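# Lift the mug off its peg and set it upright

## Task

Remove the mug from the peg, place it standing on the table with its opening facing up, and release it so it stays that way on its own.

## Robot and tools

Robot: two arms, left_arm (carrying a left hand, on the +y side) and right_arm (a right hand). Their bases sit near (-0.015, +0.274, 0) m and (+0.044, -0.330, 0) m. A camera stand stands behind them.

Scene frame: origin at table-top height, halfway between the nominal bases; +x points out over the table, +z up. Arm names do not match image sides. Printed hand positions and orientations can be off by a few cm, more at long reach.

Hand point: a spot fixed to the palm, 0.15 m out from the wrist face along the fingers and 0.05 m in front of the palm. Its +z runs along straight fingers, +y out of the palm, +x across the palm (away from the thumb on the right hand, toward it on the left). Straight fingertips reach 0.06 to 0.07 m past it along +z and lie 0.06 m behind it along -y. A wrist bracket on the little-finger side can strike things.

A row is 28 numbers, each in [-1, 1], always for both arms: left dx, dy, dz, rx, ry, rz, then left little, ring, middle, index, thumb_bend, thumb_turn, force_limit, speed; then the same 14 for the right arm.

The six pose numbers are offsets, not poses: they count from that arm's Hand target as it was when the action or move began, along scene-frame axes, with turns about the Hand target position. 1.0 equals 0.6 m or 180 degrees; rx, ry, rz form one rotation vector. Sending the same offset again moves further. Six zeros re-request the current Hand target.

The six hand numbers are absolute motor targets: +1 open or straight, -1 closed. thumb_turn -1 puts the thumb in front of the palm, opposite the fingers; +1 keeps it beside the palm. force_limit maps -1..+1 to about 0..10 N at the fingertip (0..15 N on both thumb motors); a closing motor halts there. speed runs from nearly still at -1 to full at +0.48 and above. No number means "unchanged": to keep a hand as it is, resend its last eight numbers that actually ran (if none yet, its hand_measured plus hand_force_limit and hand_speed). A grip spans about 0.035 to 0.065 m with the thumb turned in, or a handle down to about 0.025 m. For a soft grip close at speed -0.94 or below. A closing target sent while the load already meets force_limit is ignored; send a different one later. To squeeze harder, raise force_limit and send a target more closed than hand_measured; to loosen, send one more open.

Tools:
- execute_actions(actions, cameras): actions is a list of actions; each action is up to 15 rows, one per 1/30 s step, all counted from the same start; a short action repeats its last row. Images appear only for an empty list or when cameras names them.
- move(target, speed, blend, blocking, cameras): target is one 28-number row or a list of up to 15 rows, every row offset from the same starting Hand targets. speed is path top speed in m/s, 0.002 to 4.3, default 0.25 (turns up to twice that in rad/s), one value or one per target. blend is a corner radius in m (0 means stop at each). Paths finish together, last at least 0.5 s, and are cut off after 10 s. Moves do not avoid obstacles or the other arm. The result adds a move: line with the ending (done, off_target, moving, held, fault) and any limits (paced = pose clipped, held = steps withheld).
- wait(seconds 0 to 10, cameras): lets time pass holding commands; a running move continues.
- stop(cameras): brakes a running move.
- zoom_image(camera, region): region [x0, y0, x1, y1] in pixels, at most 504 x 504, on cam_high, cam_left_wrist or cam_right_wrist (each 672x504), using the newest images.
- show_instructions(): shows the reference pages.
- finished_scene(scene=1): ends the scene for good.

Results give, per arm, end_effector_position (m) and end_effector_quat_wxyz in the scene frame, Hand target (the last commanded pose after clipping; next offsets start here), joint positions, velocities and torques, motor temperatures, and per hand hand_measured, hand_stopped_by (moving, target, force, stalled, fault), hand_load_n (positive when pushed open; near 0 after losing a grip), hand_force_limit, hand_speed. execute_actions also lists positions at some steps.

Behaviour to expect: each step the commanded orientation is clipped to within 40 degrees of the measured one. Arms track loosely and often rest 1 to 3 cm (sometimes 5 cm) short, usually low; that is not contact. Resend or add the missing offset. Near its own base an arm may flip its shoulder, so route around it. A stalled arm keeps pressing until commanded back past its hand point. Holding loads, reaching far out or pushing into something heats motors: a MOTOR HOT line shows at 85 °C, and at 100 °C the arm drops and is out for 30 to 60 s.

Avoid: dropping the mug or releasing it while it moves, knocking anything off the table, fast impacts with fixed objects, overloading fingers, and any contact between the two arms or hands, which can end the scene. Objects may be nudged briefly by outside pushes.

Each tool is called as name(argument=value, ...) on one line, values as JSON.

Reference images:

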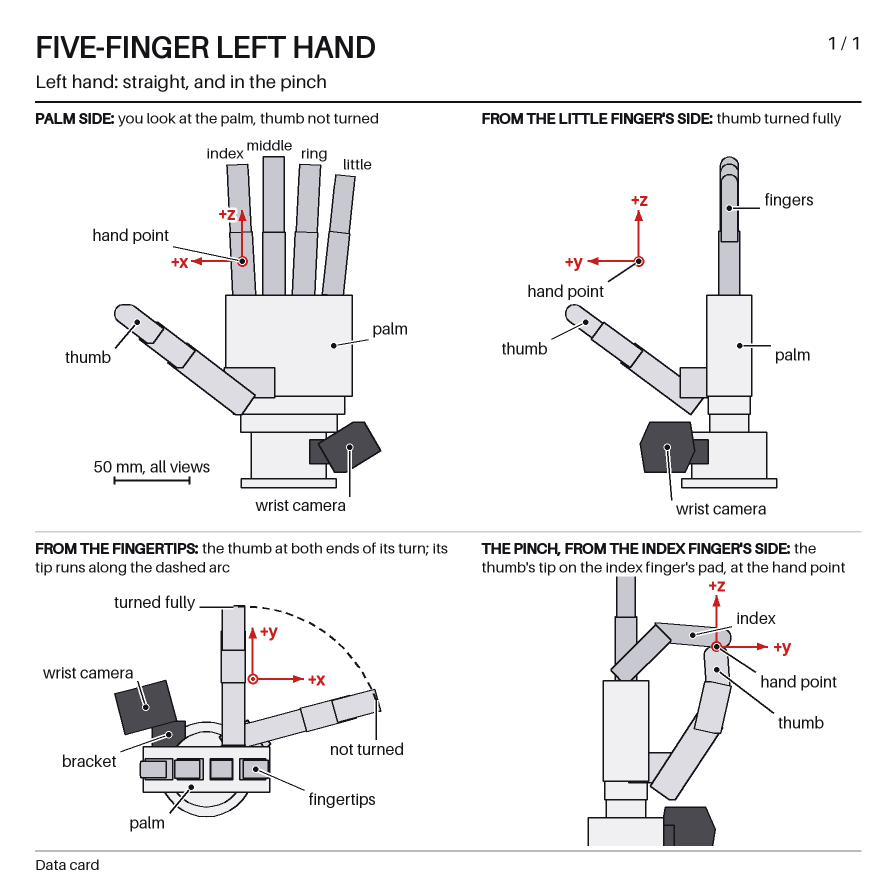

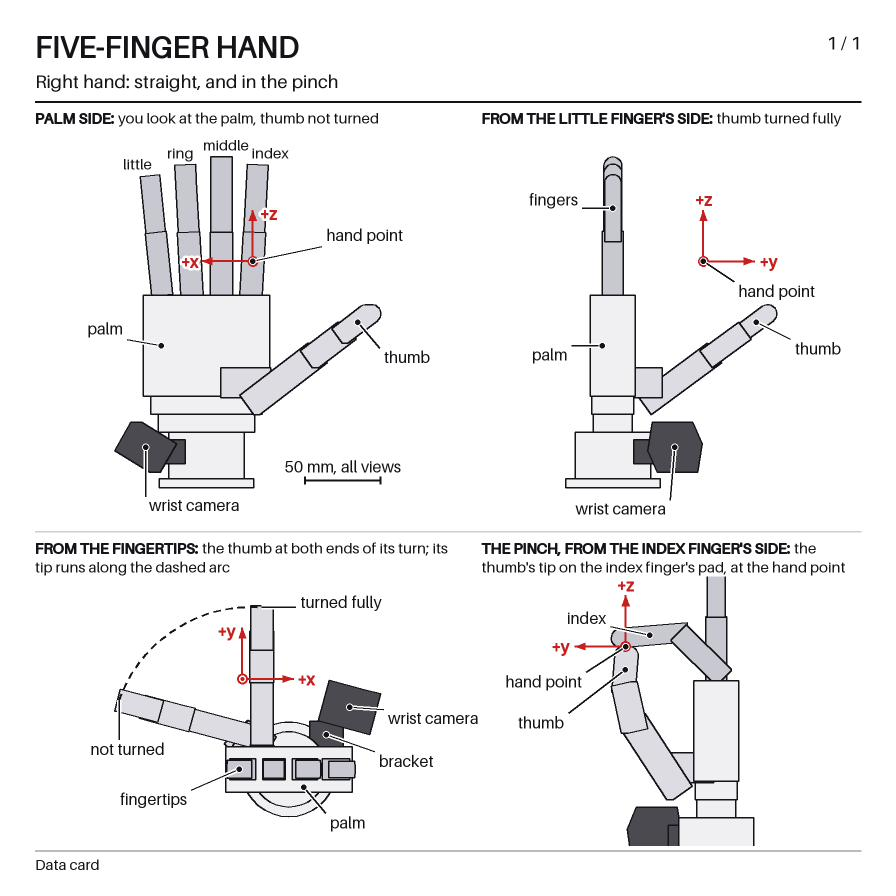

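## Session

execute_actions(actions=[])

Scene clock: 0.00 s.
left_arm: end_effector_position=(+0.4711, +0.3575, +0.2403) hand_measured=(+1.000, +1.000, +1.000, +1.000, +1.000, +1.000) hand_load_n=(+0.0, +0.0, +0.0, +0.0, +0.0, +0.0) hand_stopped_by=(target, target, target, target, target, target) hand_force_limit=0.00 hand_speed=-0.80 end_effector_quat_wxyz=(-0.171, +0.984, -0.008, +0.053) | right_arm: end_effector_position=(+0.3474, -0.4888, +0.1261) hand_measured=(+1.000, +1.000, +1.000, +1.000, +1.000, +1.000) hand_load_n=(+0.0, +0.0, +0.0, +0.0, +0.0, +0.0) hand_stopped_by=(target, target, target, target, target, target) hand_force_limit=0.00 hand_speed=-0.80 end_effector_quat_wxyz=(+0.414, -0.402, +0.787, -0.221)
Joint positions: left_arm=[0.184 1.458 1.451 -1.391 -0.318 -1.354] | right_arm=[-0.933 1.008 0.545 -0.375 -0.717 -0.022]
Joint velocities: within noise
Joint torques (N m): no reading
Motor temperatures (°C): left_arm=[28 27 23 24 27 24] | right_arm=[23 23 26 26 26 25]
Heat: left arm: hottest waist 28 °C; right arm: hottest elbow 26 °C.
Hand target: left_arm +0.4785, +0.3588, +0.2562; -0.175, +0.982, -0.005, +0.071 | right_arm +0.3517, -0.4948, +0.1341; +0.415, -0.404, +0.782, -0.229

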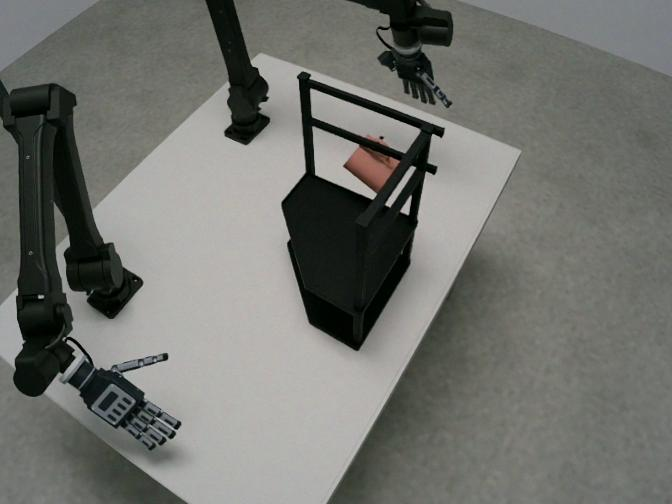

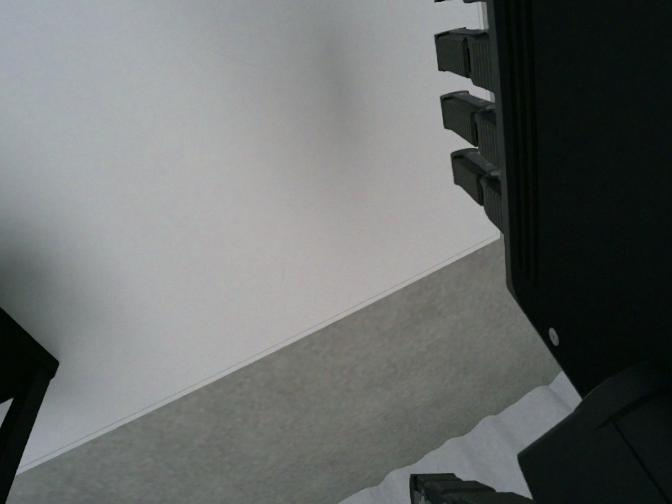

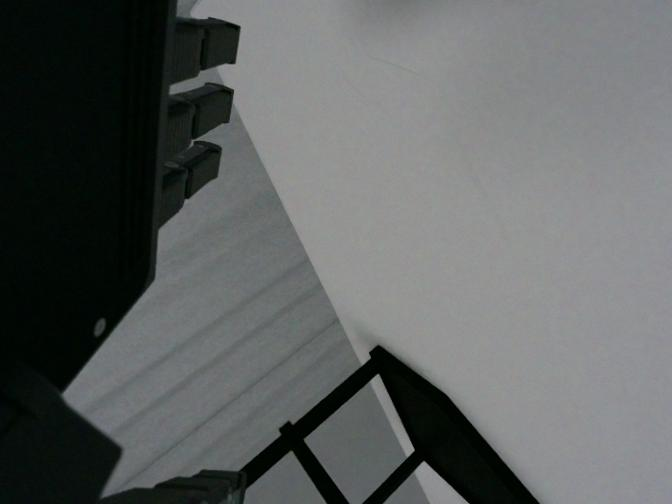

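zoom_image(camera="cam_high", region=[270, 50, 470, 200])

zoom_image(camera="cam_high", region=[330, 110, 450, 200])

zoom_image(camera="cam_high", region=[0, 0, 504, 504])

Scaled by 2.520 from the camera's 672x504 image, which has a finer 960x720 frame.

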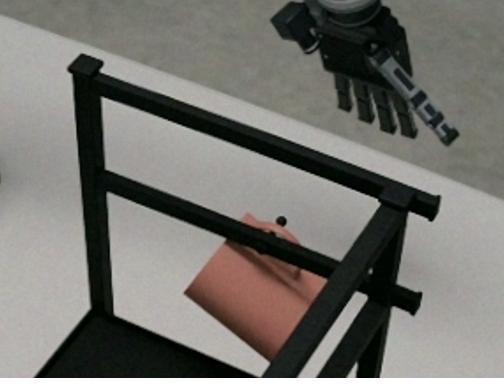

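Scaled by 4.200 from the camera's 672x504 image, which has a finer 960x720 frame.

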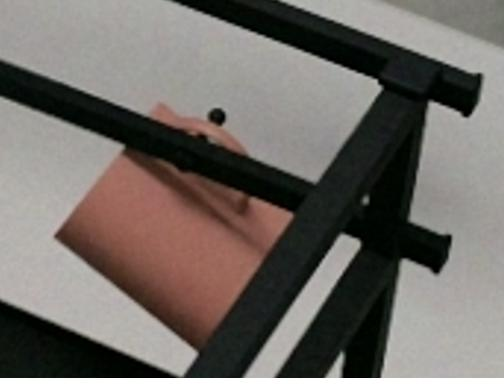

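Scaled by 1.000.

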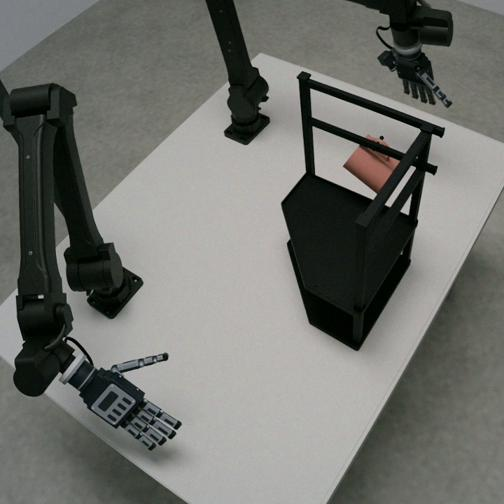

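zoom_image(camera="cam_high", region=[0, 300, 220, 465])

zoom_image(camera="cam_high", region=[270, 160, 450, 360])

Scaled by 2.291 from the camera's 672x504 image, which has a finer 960x720 frame.

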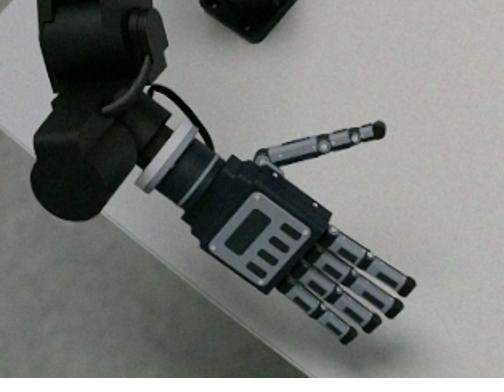

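Scaled by 2.520 from the camera's 672x504 image, which has a finer 960x720 frame.

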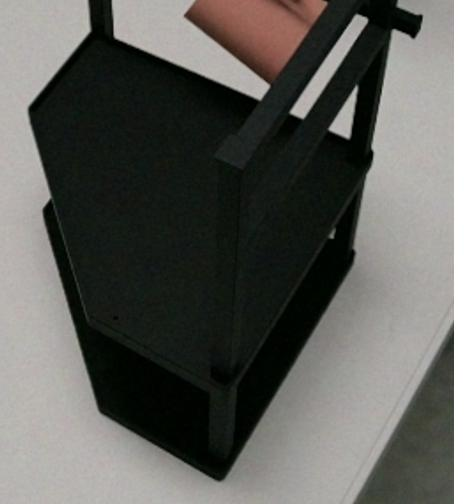

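move(target=[-0.083, 0.083, 0.117, -0.39, 0, 0, 1, 1, 1, 1, 1, 1, 0, -0.8, 0, 0, 0, 0, 0, 0, 1, 1, 1, 1, 1, 1, 0, -0.8], cameras=["all"])

Scene clock: 158.07 s.
left_arm: end_effector_position=(+0.4338, +0.4089, +0.3170) hand_measured=(+1.000, +1.000, +1.000, +1.000, +1.000, +1.000) hand_load_n=(+0.0, +0.0, +0.0, +0.0, +0.0, +0.5) hand_stopped_by=(target, target, target, target, target, target) hand_force_limit=0.00 hand_speed=-0.80 end_effector_quat_wxyz=(+0.373, +0.910, +0.095, +0.157) | right_arm: end_effector_position=(+0.3474, -0.4888, +0.1261) hand_measured=(+1.000, +1.000, +1.000, +1.000, +1.000, +1.000) hand_load_n=(+0.0, +0.0, +0.0, +0.0, +0.0, +0.0) hand_stopped_by=(target, target, target, target, target, target) hand_force_limit=0.00 hand_speed=-0.80 end_effector_quat_wxyz=(+0.414, -0.402, +0.787, -0.221)
Joint positions: left_arm=[0.713 1.575 1.475 -1.686 0.811 -0.983] | right_arm=[-0.933 1.008 0.545 -0.375 -0.717 -0.022]
Joint torques (N m): left_arm=[0.32 -15.62 7.98 -0.46 0.92 0.27] | right_arm=[-0.91 -4.42 10.07 1.46 -0.52 0.01]
Motor temperatures (°C): left_arm=[28 30 33 24 26 24] | right_arm=[23 24 35 26 26 25]
Heat: left arm: hottest elbow 33 °C; right arm: hottest elbow 35 °C.
Hand target: left_arm +0.4287, +0.4087, +0.3265; +0.422, +0.904, +0.037, +0.061 | right_arm +0.3517, -0.4948, +0.1341; +0.415, -0.404, +0.782, -0.229
Off the commanded pose: left_arm 0.011 m, 14 deg | right_arm 0.011 m, 1 deg.
joint sent to its limit (left arm) — joint 4 (wrist pitch), lower limit. The joint targets are off in orientation, not in position.
move: off_target (left_arm, right_arm)

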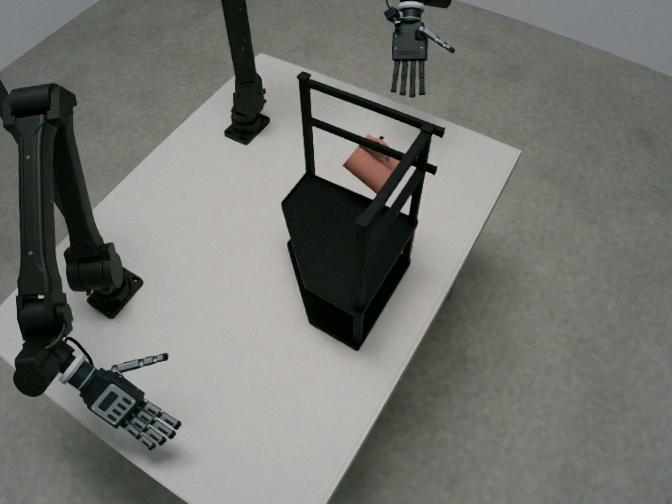

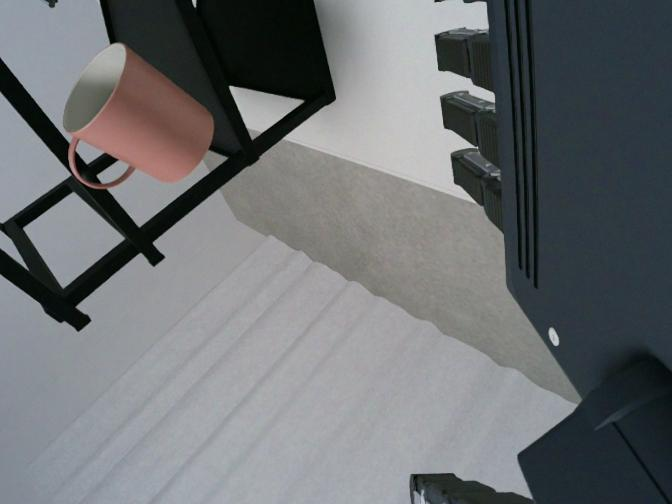

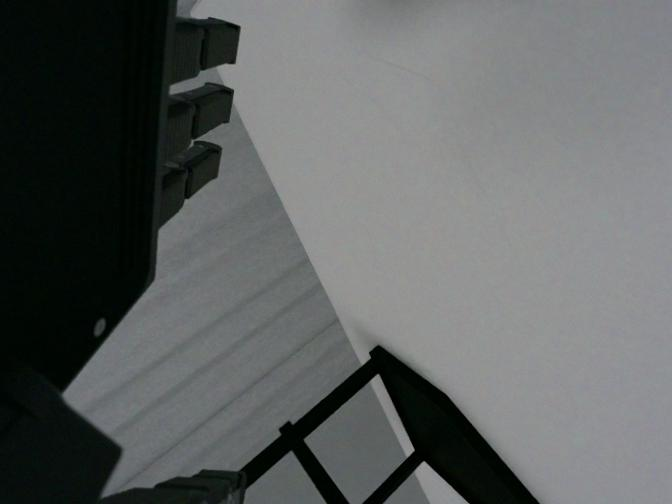

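zoom_image(camera="cam_left_wrist", region=[0, 0, 300, 225])

zoom_image(camera="cam_high", region=[330, 0, 470, 105])

Scaled by 1.680 from the camera's 672x504 image, which has a finer 960x720 frame.

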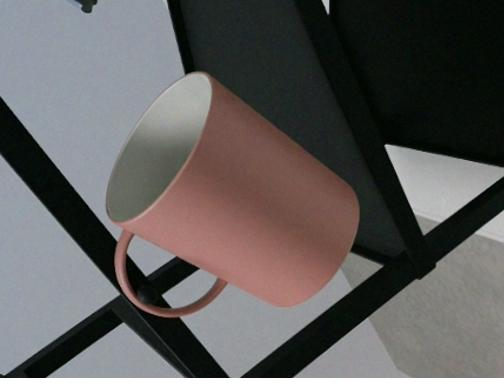

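Scaled by 3.600 from the camera's 672x504 image, which has a finer 960x720 frame.

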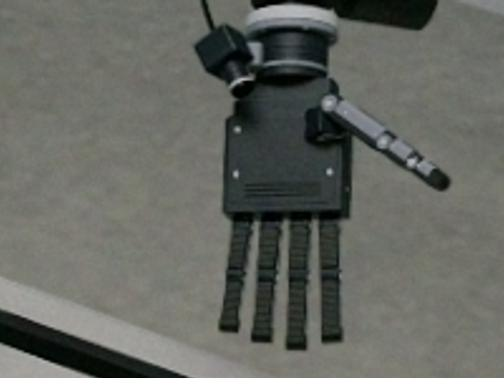

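move(target=[-0.0645, -0.2145, 0.0142, 0.3175, -0.3578, 0.0091, 1, 1, 1, 1, 0.2, -1, 0, 0, 0, 0, 0, 0, 0, 0, 1, 1, 1, 1, 1, 1, 0, -0.8], cameras=["all"])

Scene clock: 369.33 s.
left_arm: end_effector_position=(+0.3895, +0.2825, +0.3270) hand_measured=(+1.000, +1.000, +1.000, +1.000, +0.200, -1.000) hand_load_n=(+0.0, +0.0, +0.0, +0.0, +0.0, +0.0) hand_stopped_by=(target, target, target, target, target, target) hand_force_limit=0.00 hand_speed=0.00 end_effector_quat_wxyz=(-0.072, +0.830, -0.194, +0.518) | right_arm: end_effector_position=(+0.3474, -0.4888, +0.1261) hand_measured=(+1.000, +1.000, +1.000, +1.000, +1.000, +1.000) hand_load_n=(+0.0, +0.0, +0.0, -0.5, +0.0, +0.0) hand_stopped_by=(target, target, target, target, target, target) hand_force_limit=0.00 hand_speed=-0.80 end_effector_quat_wxyz=(+0.414, -0.402, +0.787, -0.221)
Joint positions: left_arm=[0.382 0.798 0.788 -0.508 0.408 -0.982] | right_arm=[-0.933 1.008 0.545 -0.375 -0.717 -0.022]
Joint torques (N m): left_arm=[-0.85 -4.84 9.8 2.21 0.06 0.25] | right_arm=[-0.85 -4.6 10.09 1.44 -0.53 0]
Heat: left arm: hottest shoulder 31 °C; right arm: hottest elbow 37 °C.
Hand target: left_arm +0.3900, +0.2799, +0.3351; -0.083, +0.820, -0.205, +0.529 | right_arm +0.3517, -0.4948, +0.1341; +0.415, -0.404, +0.782, -0.229
Off the commanded pose: left_arm 0.008 m, 3 deg | right_arm 0.011 m, 1 deg.
move: off_target (left_arm, right_arm)

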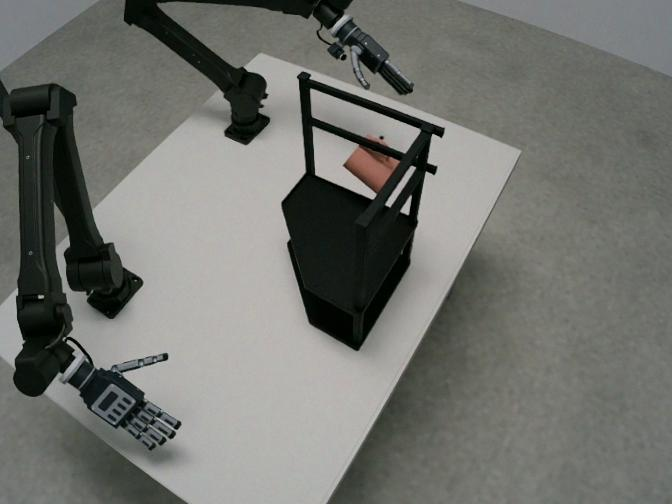

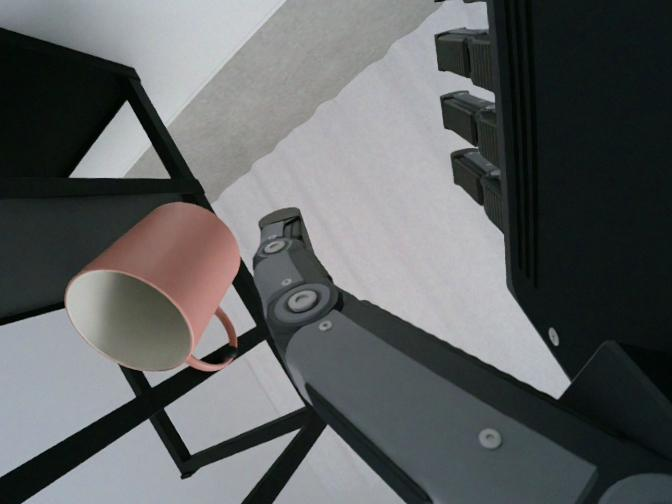

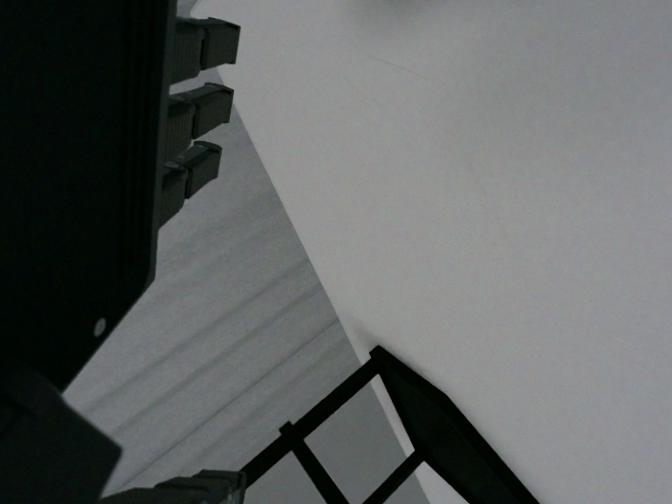

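zoom_image(camera="cam_left_wrist", region=[30, 170, 350, 410])

zoom_image(camera="cam_high", region=[280, 0, 440, 200])

Scaled by 1.575 from the camera's 672x504 image, which has a finer 960x720 frame.

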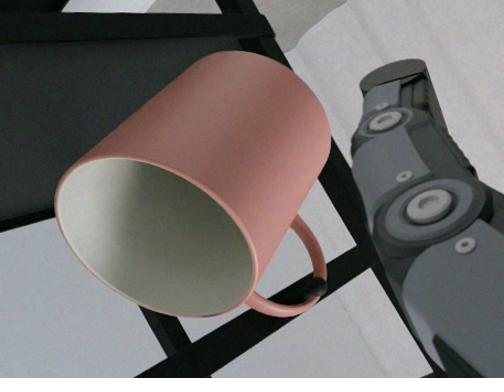

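Scaled by 2.520 from the camera's 672x504 image, which has a finer 960x720 frame.

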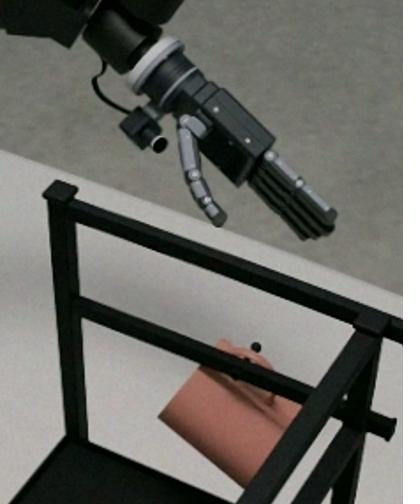

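move(target=[-0.015, -0.175, 0.005, 0, -0.0096, 0.016, 1, 1, 1, 1, 0.2, -1, 0, 0, 0, 0, 0, 0, 0, 0, 1, 1, 1, 1, 1, 1, 0, -0.8], cameras=["all"], speed=0.15)

zoom_image(camera="cam_left_wrist", region=[30, 120, 430, 420])

zoom_image(camera="cam_high", region=[280, 20, 440, 220])

Scene clock: 437.77 s.
left_arm: end_effector_position=(+0.3796, +0.1776, +0.3270) hand_measured=(+1.000, +1.000, +1.000, +1.000, +0.200, -1.000) hand_load_n=(+0.0, +0.0, +0.0, +0.0, +0.0, +0.0) hand_stopped_by=(target, target, target, target, target, target) hand_force_limit=0.00 hand_speed=0.00 end_effector_quat_wxyz=(-0.103, +0.824, -0.189, +0.525) | right_arm: end_effector_position=(+0.3474, -0.4888, +0.1261) hand_measured=(+1.000, +1.000, +1.000, +1.000, +1.000, +1.000) hand_load_n=(+0.0, +0.0, +0.0, +0.0, +0.0, +0.0) hand_stopped_by=(target, target, target, target, target, target) hand_force_limit=0.00 hand_speed=-0.80 end_effector_quat_wxyz=(+0.414, -0.402, +0.787, -0.221)
Joint positions: left_arm=[-0.093 0.69 0.729 -0.483 -0.065 -1.183] | right_arm=[-0.933 1.008 0.545 -0.375 -0.717 -0.022]
Joint torques (N m): left_arm=[-0.85 -3.19 9.98 2.33 -0.17 -0.08] | right_arm=[-0.62 -4.66 9.99 1.5 -0.55 0.01]
Heat: left arm: hottest elbow 31 °C; right arm: hottest elbow 37 °C.
Hand target: left_arm +0.3810, +0.1749, +0.3380; -0.100, +0.817, -0.183, +0.538 | right_arm +0.3517, -0.4948, +0.1341; +0.415, -0.404, +0.782, -0.229
Off the commanded pose: left_arm 0.011 m, 2 deg | right_arm 0.011 m, 1 deg.
move: off_target (left_arm, right_arm)

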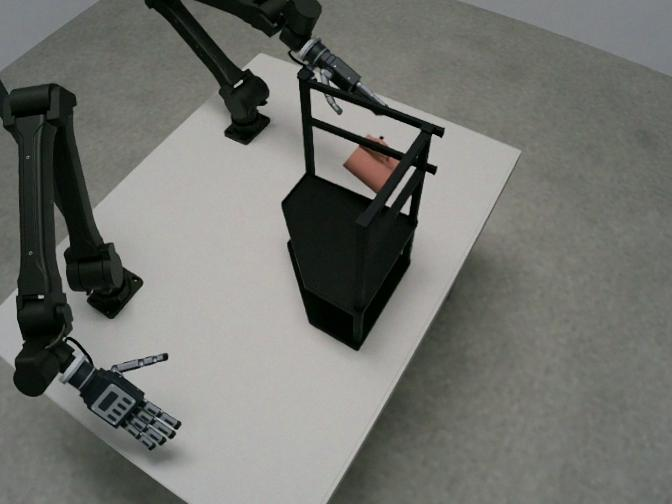

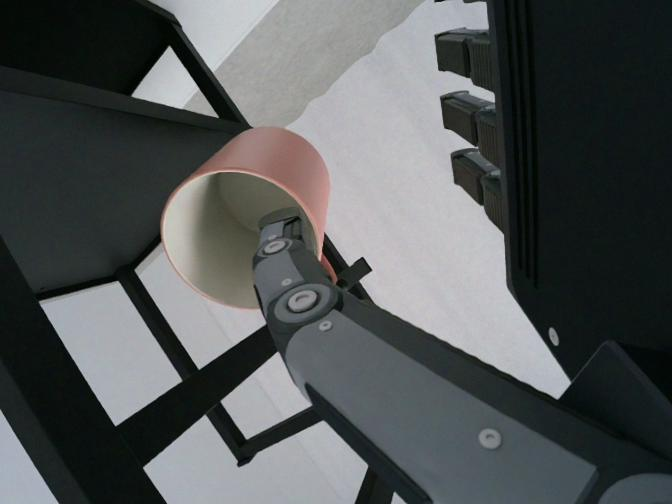

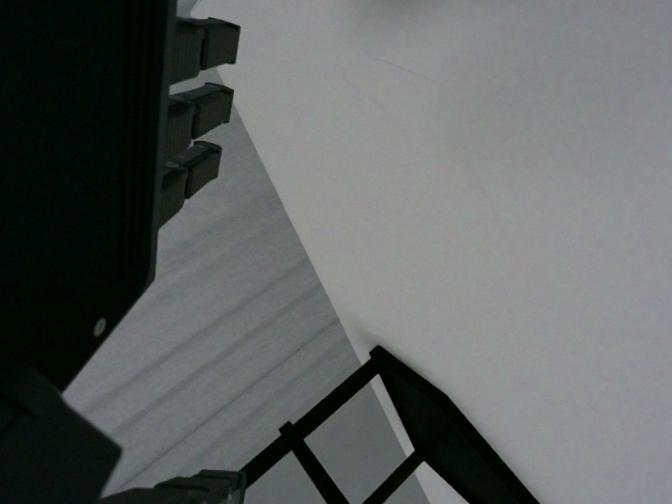

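Scaled by 1.260 from the camera's 672x504 image, which has a finer 960x720 frame.

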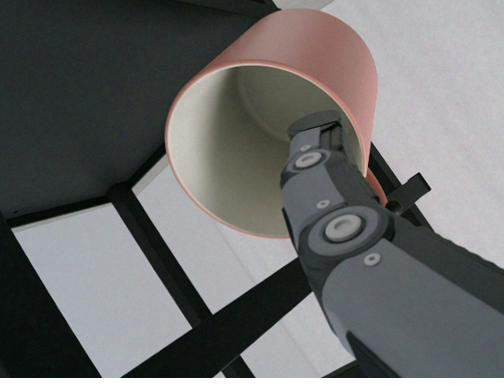

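Scaled by 2.520 from the camera's 672x504 image, which has a finer 960x720 frame.

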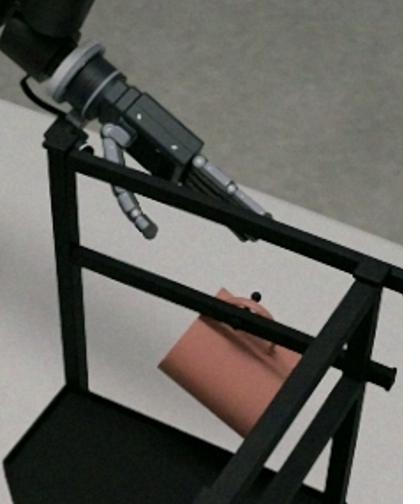

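move(target=[0.002, -0.1043, 0.008, 0, 0, 0.022, 1, 1, 1, 1, 0.2, -1, 0, 0, 0, 0, 0, 0, 0, 0, 1, 1, 1, 1, 1, 1, 0, -0.8], cameras=["all"], speed=0.1)

zoom_image(camera="cam_left_wrist", region=[30, 80, 534, 458])

zoom_image(camera="cam_high", region=[280, 20, 440, 220])

Scene clock: 473.13 s.
left_arm: end_effector_position=(+0.3762, +0.1179, +0.3179) hand_measured=(+1.000, +1.000, +1.000, +1.000, +0.200, -1.000) hand_load_n=(+0.0, +0.0, +0.0, +0.0, +0.0, -0.5) hand_stopped_by=(target, target, target, target, target, target) hand_force_limit=0.00 hand_speed=0.00 end_effector_quat_wxyz=(-0.126, +0.829, -0.164, +0.520) | right_arm: end_effector_position=(+0.3474, -0.4888, +0.1261) hand_measured=(+1.000, +1.000, +1.000, +1.000, +1.000, +1.000) hand_load_n=(+0.0, +0.0, +0.0, +0.0, +0.0, +0.0) hand_stopped_by=(target, target, target, target, target, target) hand_force_limit=0.00 hand_speed=-0.80 end_effector_quat_wxyz=(+0.414, -0.402, +0.787, -0.221)
Joint positions: left_arm=[-0.414 0.732 0.729 -0.483 -0.42 -1.351] | right_arm=[-0.933 1.008 0.545 -0.375 -0.717 -0.022]
Joint torques (N m): left_arm=[-0.97 -2.26 13.05 1.47 -0.33 -0.09] | right_arm=[-0.38 -4.42 10.04 1.54 -0.56 0.01]
Heat: left arm: hottest elbow 34 °C; right arm: hottest elbow 37 °C.
Hand target: left_arm +0.3823, +0.1124, +0.3429; -0.118, +0.822, -0.154, +0.535 | right_arm +0.3517, -0.4948, +0.1341; +0.415, -0.404, +0.782, -0.229
Off the commanded pose: left_arm 0.026 m, 2 deg | right_arm 0.011 m, 1 deg.
move: off_target (left_arm, right_arm)

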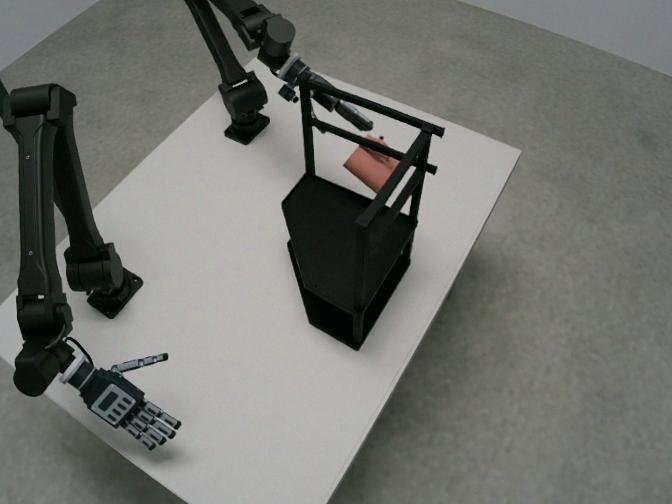

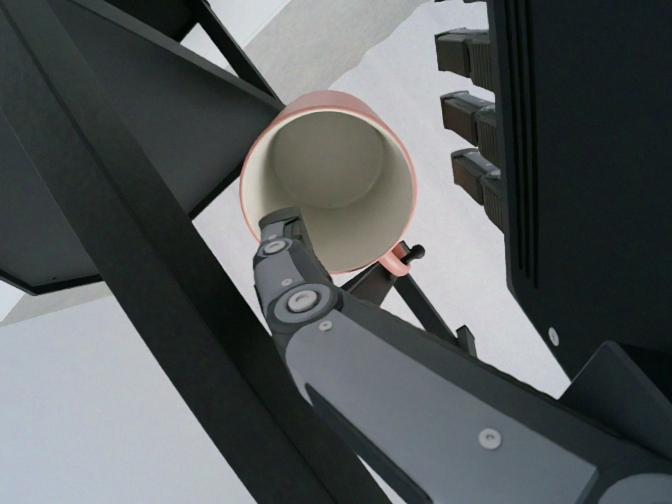

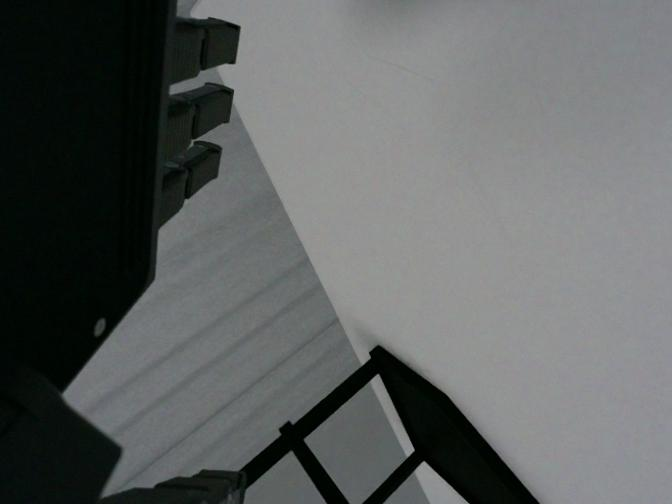

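Scaled by 1.000.

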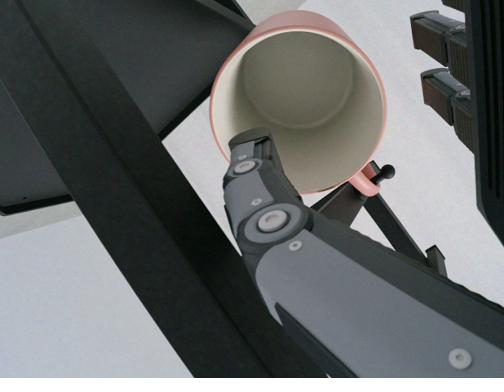

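Scaled by 2.520 from the camera's 672x504 image, which has a finer 960x720 frame.

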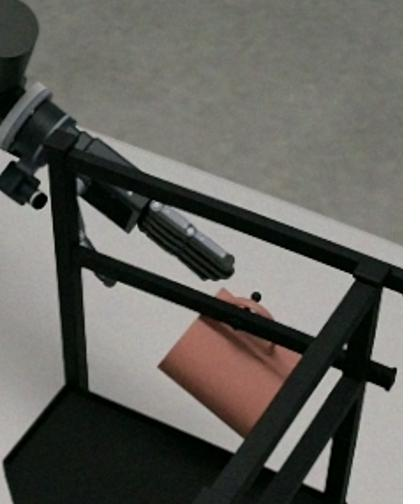

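move(target=[0.075, -0.0113, -0.008, 0, 0, 0, 1, 1, 1, 1, 0.2, -1, 0, 0, 0, 0, 0, 0, 0, 0, 1, 1, 1, 1, 1, 1, 0, -0.8], cameras=["all"], speed=0.06)

zoom_image(camera="cam_left_wrist", region=[80, 20, 560, 380])

zoom_image(camera="cam_high", region=[280, 40, 440, 200])

Scene clock: 507.10 s.
left_arm: end_effector_position=(+0.4108, +0.1084, +0.2979) hand_measured=(+1.000, +1.000, +1.000, +1.000, +0.200, -1.000) hand_load_n=(+0.0, +0.0, -0.5, +0.0, +0.0, +0.0) hand_stopped_by=(target, target, target, target, target, target) hand_force_limit=0.00 hand_speed=0.00 end_effector_quat_wxyz=(-0.122, +0.838, -0.166, +0.506) | right_arm: end_effector_position=(+0.3474, -0.4888, +0.1261) hand_measured=(+1.000, +1.000, +1.000, +1.000, +1.000, +1.000) hand_load_n=(+0.0, +0.0, +0.0, +0.0, -0.5, +0.0) hand_stopped_by=(target, target, target, target, target, target) hand_force_limit=0.00 hand_speed=-0.80 end_effector_quat_wxyz=(+0.414, -0.402, +0.787, -0.221)
Joint positions: left_arm=[-0.388 0.862 0.755 -0.411 -0.389 -1.351] | right_arm=[-0.933 1.008 0.545 -0.375 -0.717 -0.022]
Joint torques (N m): left_arm=[0.5 -3.96 14.41 2.25 0.01 0.15] | right_arm=[-0.56 -4.54 10.13 1.44 -0.54 0.01]
Motor temperatures (°C): left_arm=[27 27 39 23 26 23] | right_arm=[23 24 37 25 26 25]
Heat: left arm: hottest elbow 39 °C; right arm: hottest elbow 37 °C.
Hand target: left_arm +0.4272, +0.1055, +0.3381; -0.118, +0.822, -0.154, +0.535 | right_arm +0.3517, -0.4948, +0.1341; +0.415, -0.404, +0.782, -0.229
Off the commanded pose: left_arm 0.043 m, 4 deg | right_arm 0.011 m, 1 deg.
move: off_target (left_arm, right_arm)

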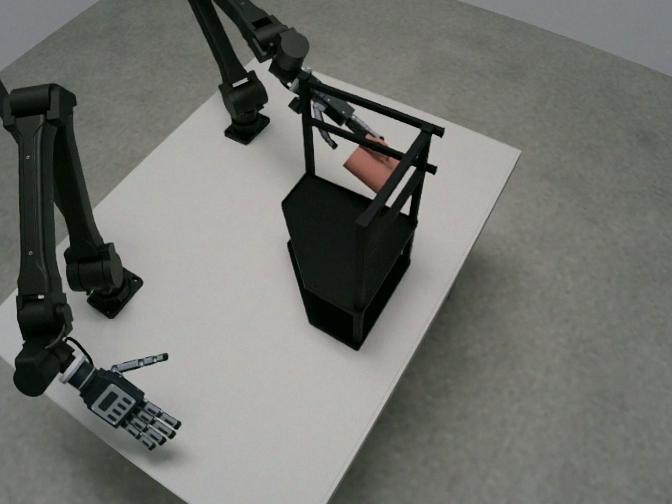

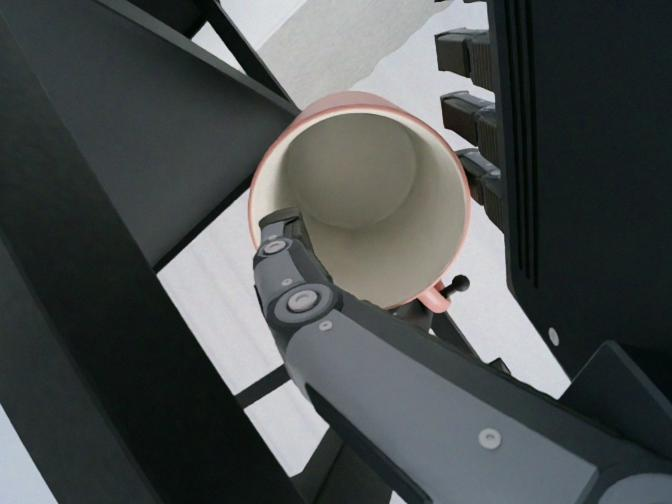

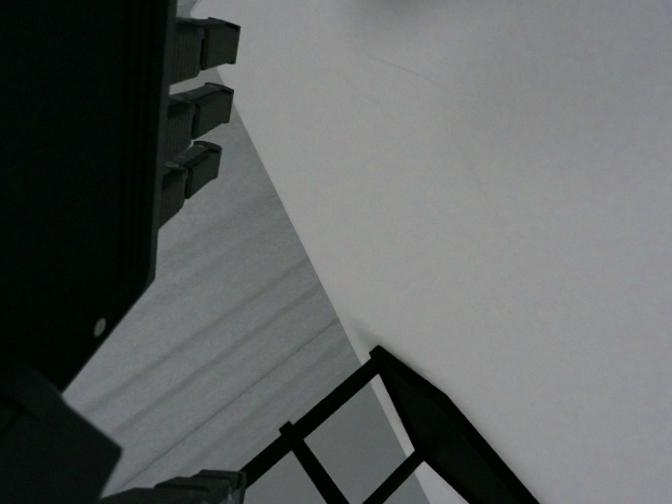

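Scaled by 1.050 from the camera's 672x504 image, which has a finer 960x720 frame.

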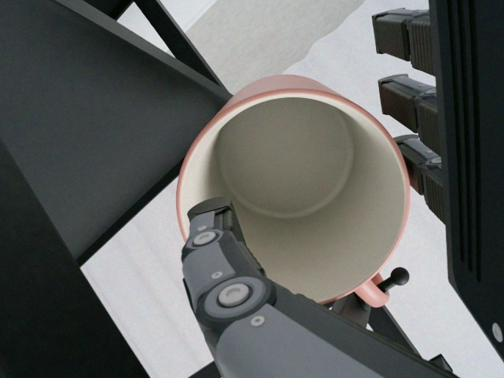

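Scaled by 3.150 from the camera's 672x504 image, which has a finer 960x720 frame.

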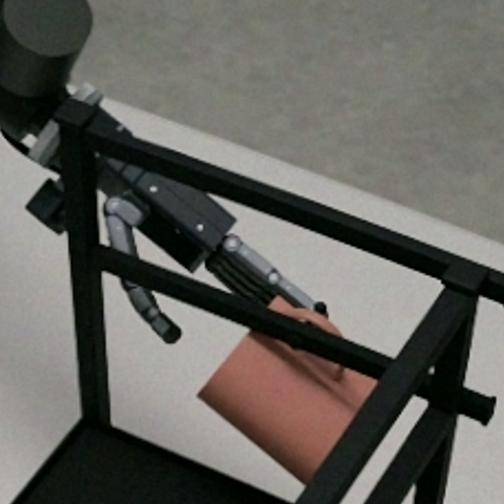

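move(target=[0.088, 0.004, -0.0067, 0, 0, 0, 1, 1, 1, 1, 0.2, -1, 0, 0, 0, 0, 0, 0, 0, 0, 1, 1, 1, 1, 1, 1, 0, -0.8], cameras=["all"], speed=0.05)

zoom_image(camera="cam_left_wrist", region=[80, 20, 560, 380])

zoom_image(camera="cam_high", region=[280, 40, 440, 200])

Scene clock: 528.47 s.
left_arm: end_effector_position=(+0.4622, +0.1100, +0.2958) hand_measured=(+1.000, +1.000, +1.000, +1.000, +0.200, -1.000) hand_load_n=(-0.5, +0.0, +0.0, +0.0, +0.0, +0.0) hand_stopped_by=(target, target, target, target, target, target) hand_force_limit=0.00 hand_speed=0.00 end_effector_quat_wxyz=(-0.118, +0.839, -0.161, +0.506) | right_arm: end_effector_position=(+0.3474, -0.4888, +0.1261) hand_measured=(+1.000, +1.000, +1.000, +1.000, +1.000, +1.000) hand_load_n=(+0.0, +0.0, +0.0, +0.0, +0.0, +0.0) hand_stopped_by=(target, target, target, target, target, target) hand_force_limit=0.00 hand_speed=-0.80 end_effector_quat_wxyz=(+0.414, -0.402, +0.787, -0.221)
Joint positions: left_arm=[-0.32 1.01 0.827 -0.324 -0.328 -1.329] | right_arm=[-0.933 1.008 0.545 -0.375 -0.717 -0.022]
Joint torques (N m): left_arm=[0.56 -6.01 14.24 2.24 0.05 0.25] | right_arm=[-0.67 -4.19 10.1 1.46 -0.54 0.01]
Heat: left arm: hottest elbow 37 °C; right arm: hottest elbow 38 °C.
Hand target: left_arm +0.4801, +0.1080, +0.3340; -0.118, +0.822, -0.154, +0.535 | right_arm +0.3517, -0.4948, +0.1341; +0.415, -0.404, +0.782, -0.229
Off the commanded pose: left_arm 0.042 m, 4 deg | right_arm 0.011 m, 1 deg.
move: off_target (left_arm, right_arm)

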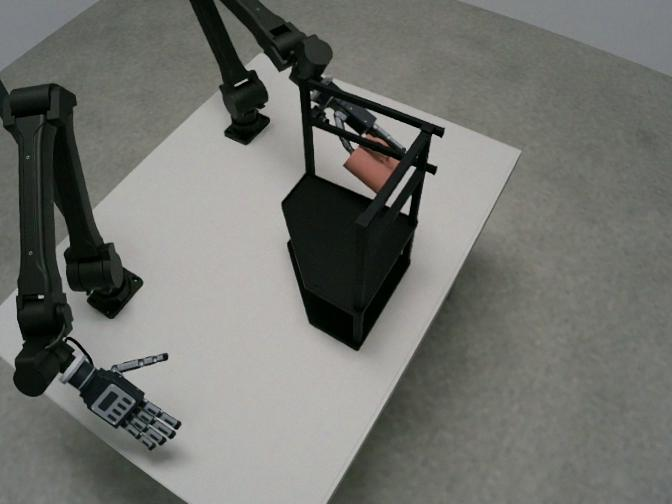

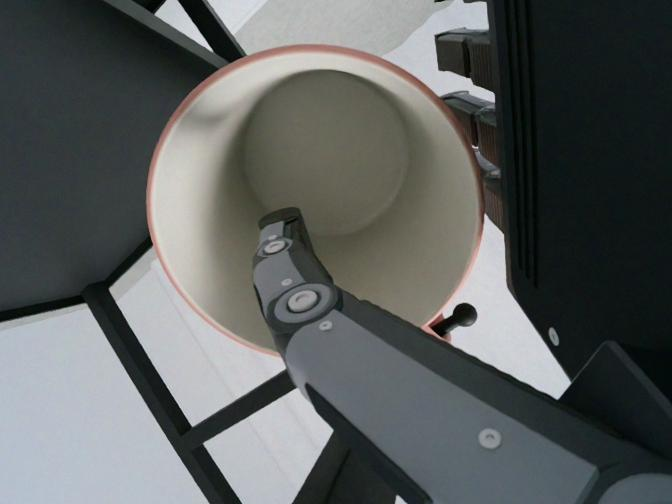

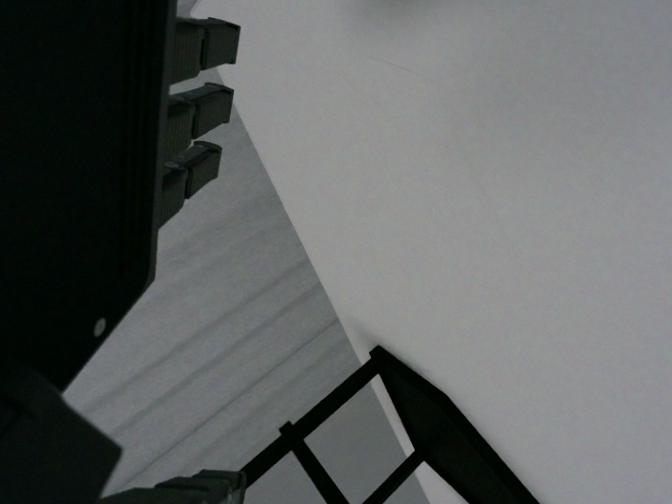

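Scaled by 1.050 from the camera's 672x504 image, which has a finer 960x720 frame.

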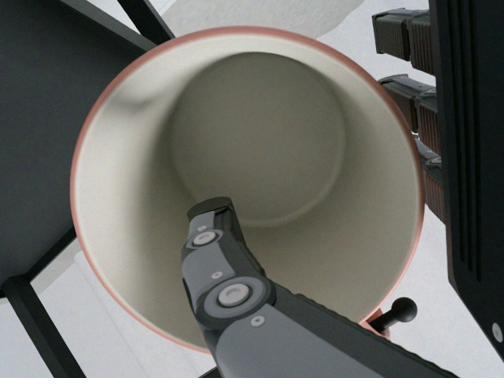

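Scaled by 3.150 from the camera's 672x504 image, which has a finer 960x720 frame.

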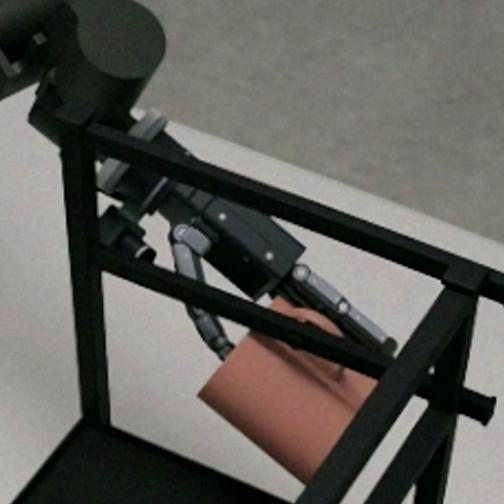

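move(target=[-0.0162, 0.0, -0.021, 0, 0, 0, 1, 1, 1, 1, 0.2, -1, 0, 0, 0, 0, 0, 0, 0, 0, 1, 1, 1, 1, 1, 1, 0, -0.8], cameras=["all"], speed=0.04)

zoom_image(camera="cam_left_wrist", region=[80, 20, 560, 380])

zoom_image(camera="cam_high", region=[280, 40, 440, 200])

Scene clock: 543.23 s.
left_arm: end_effector_position=(+0.4652, +0.1090, +0.3026) hand_measured=(+1.000, +1.000, +1.000, +1.000, +0.200, -1.000) hand_load_n=(+0.0, +0.0, +0.5, +0.0, +0.0, +0.0) hand_stopped_by=(target, target, target, target, target, target) hand_force_limit=0.00 hand_speed=0.00 end_effector_quat_wxyz=(-0.117, +0.833, -0.157, +0.517) | right_arm: end_effector_position=(+0.3474, -0.4888, +0.1261) hand_measured=(+1.000, +1.000, +1.000, +1.000, +1.000, +1.000) hand_load_n=(+0.0, +0.0, +0.0, +0.0, +0.0, +0.0) hand_stopped_by=(target, target, target, target, target, target) hand_force_limit=0.00 hand_speed=-0.80 end_effector_quat_wxyz=(+0.414, -0.402, +0.787, -0.221)
Joint positions: left_arm=[-0.32 1.01 0.828 -0.299 -0.328 -1.329] | right_arm=[-0.933 1.008 0.545 -0.375 -0.717 -0.022]
Joint torques (N m): left_arm=[-0.26 -7.36 10.99 2.25 -0.29 0.2] | right_arm=[-0.32 -4.19 10.03 1.55 -0.53 0.03]
Heat: left arm: hottest elbow 37 °C; right arm: hottest elbow 38 °C.
Hand target: left_arm +0.4704, +0.1080, +0.3214; -0.118, +0.822, -0.154, +0.535 | right_arm +0.3517, -0.4948, +0.1341; +0.415, -0.404, +0.782, -0.229
Off the commanded pose: left_arm 0.019 m, 2 deg | right_arm 0.011 m, 1 deg.
move: off_target (left_arm, right_arm)

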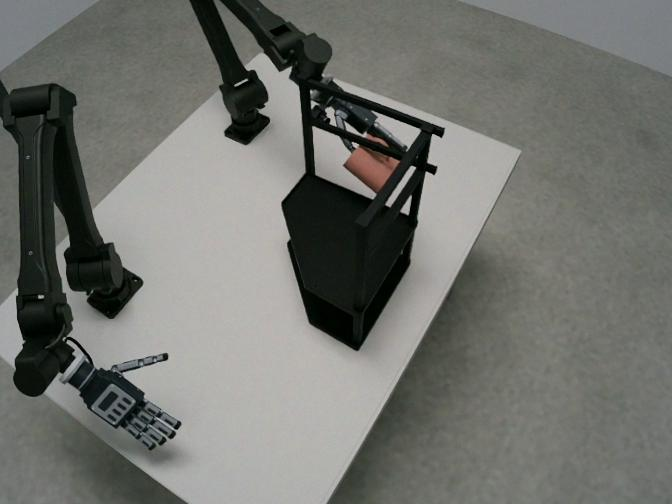

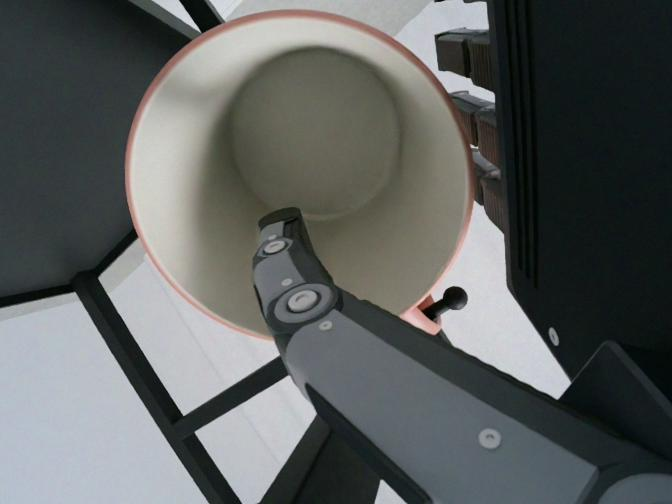

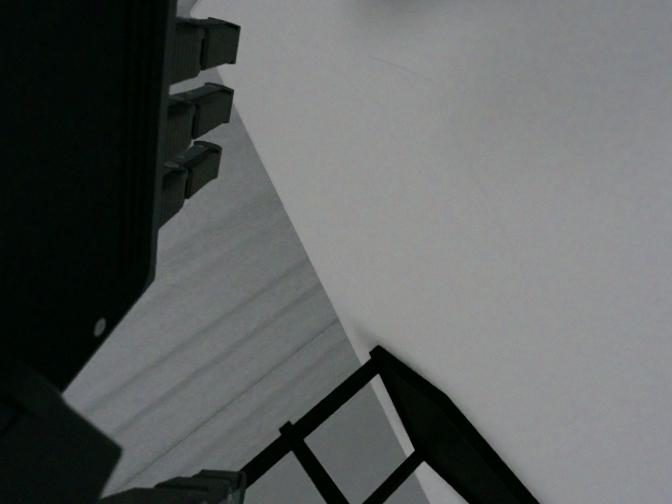

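Scaled by 1.050 from the camera's 672x504 image, which has a finer 960x720 frame.

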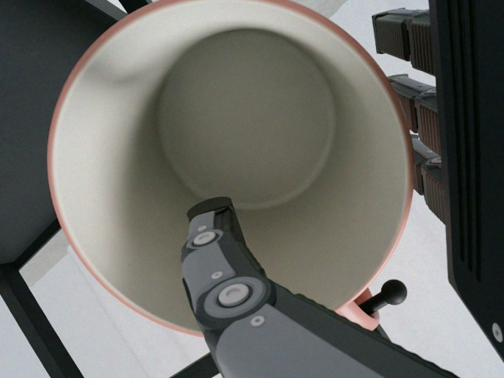

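Scaled by 3.150 from the camera's 672x504 image, which has a finer 960x720 frame.

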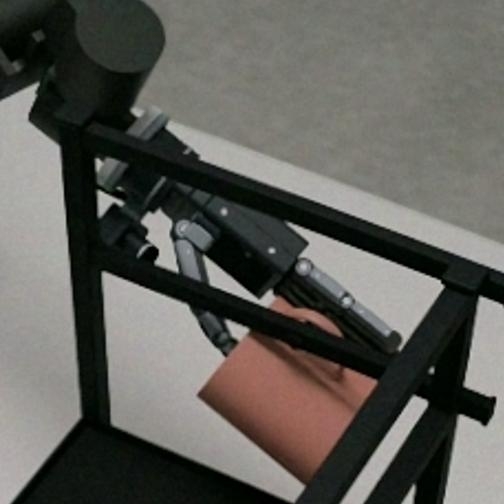

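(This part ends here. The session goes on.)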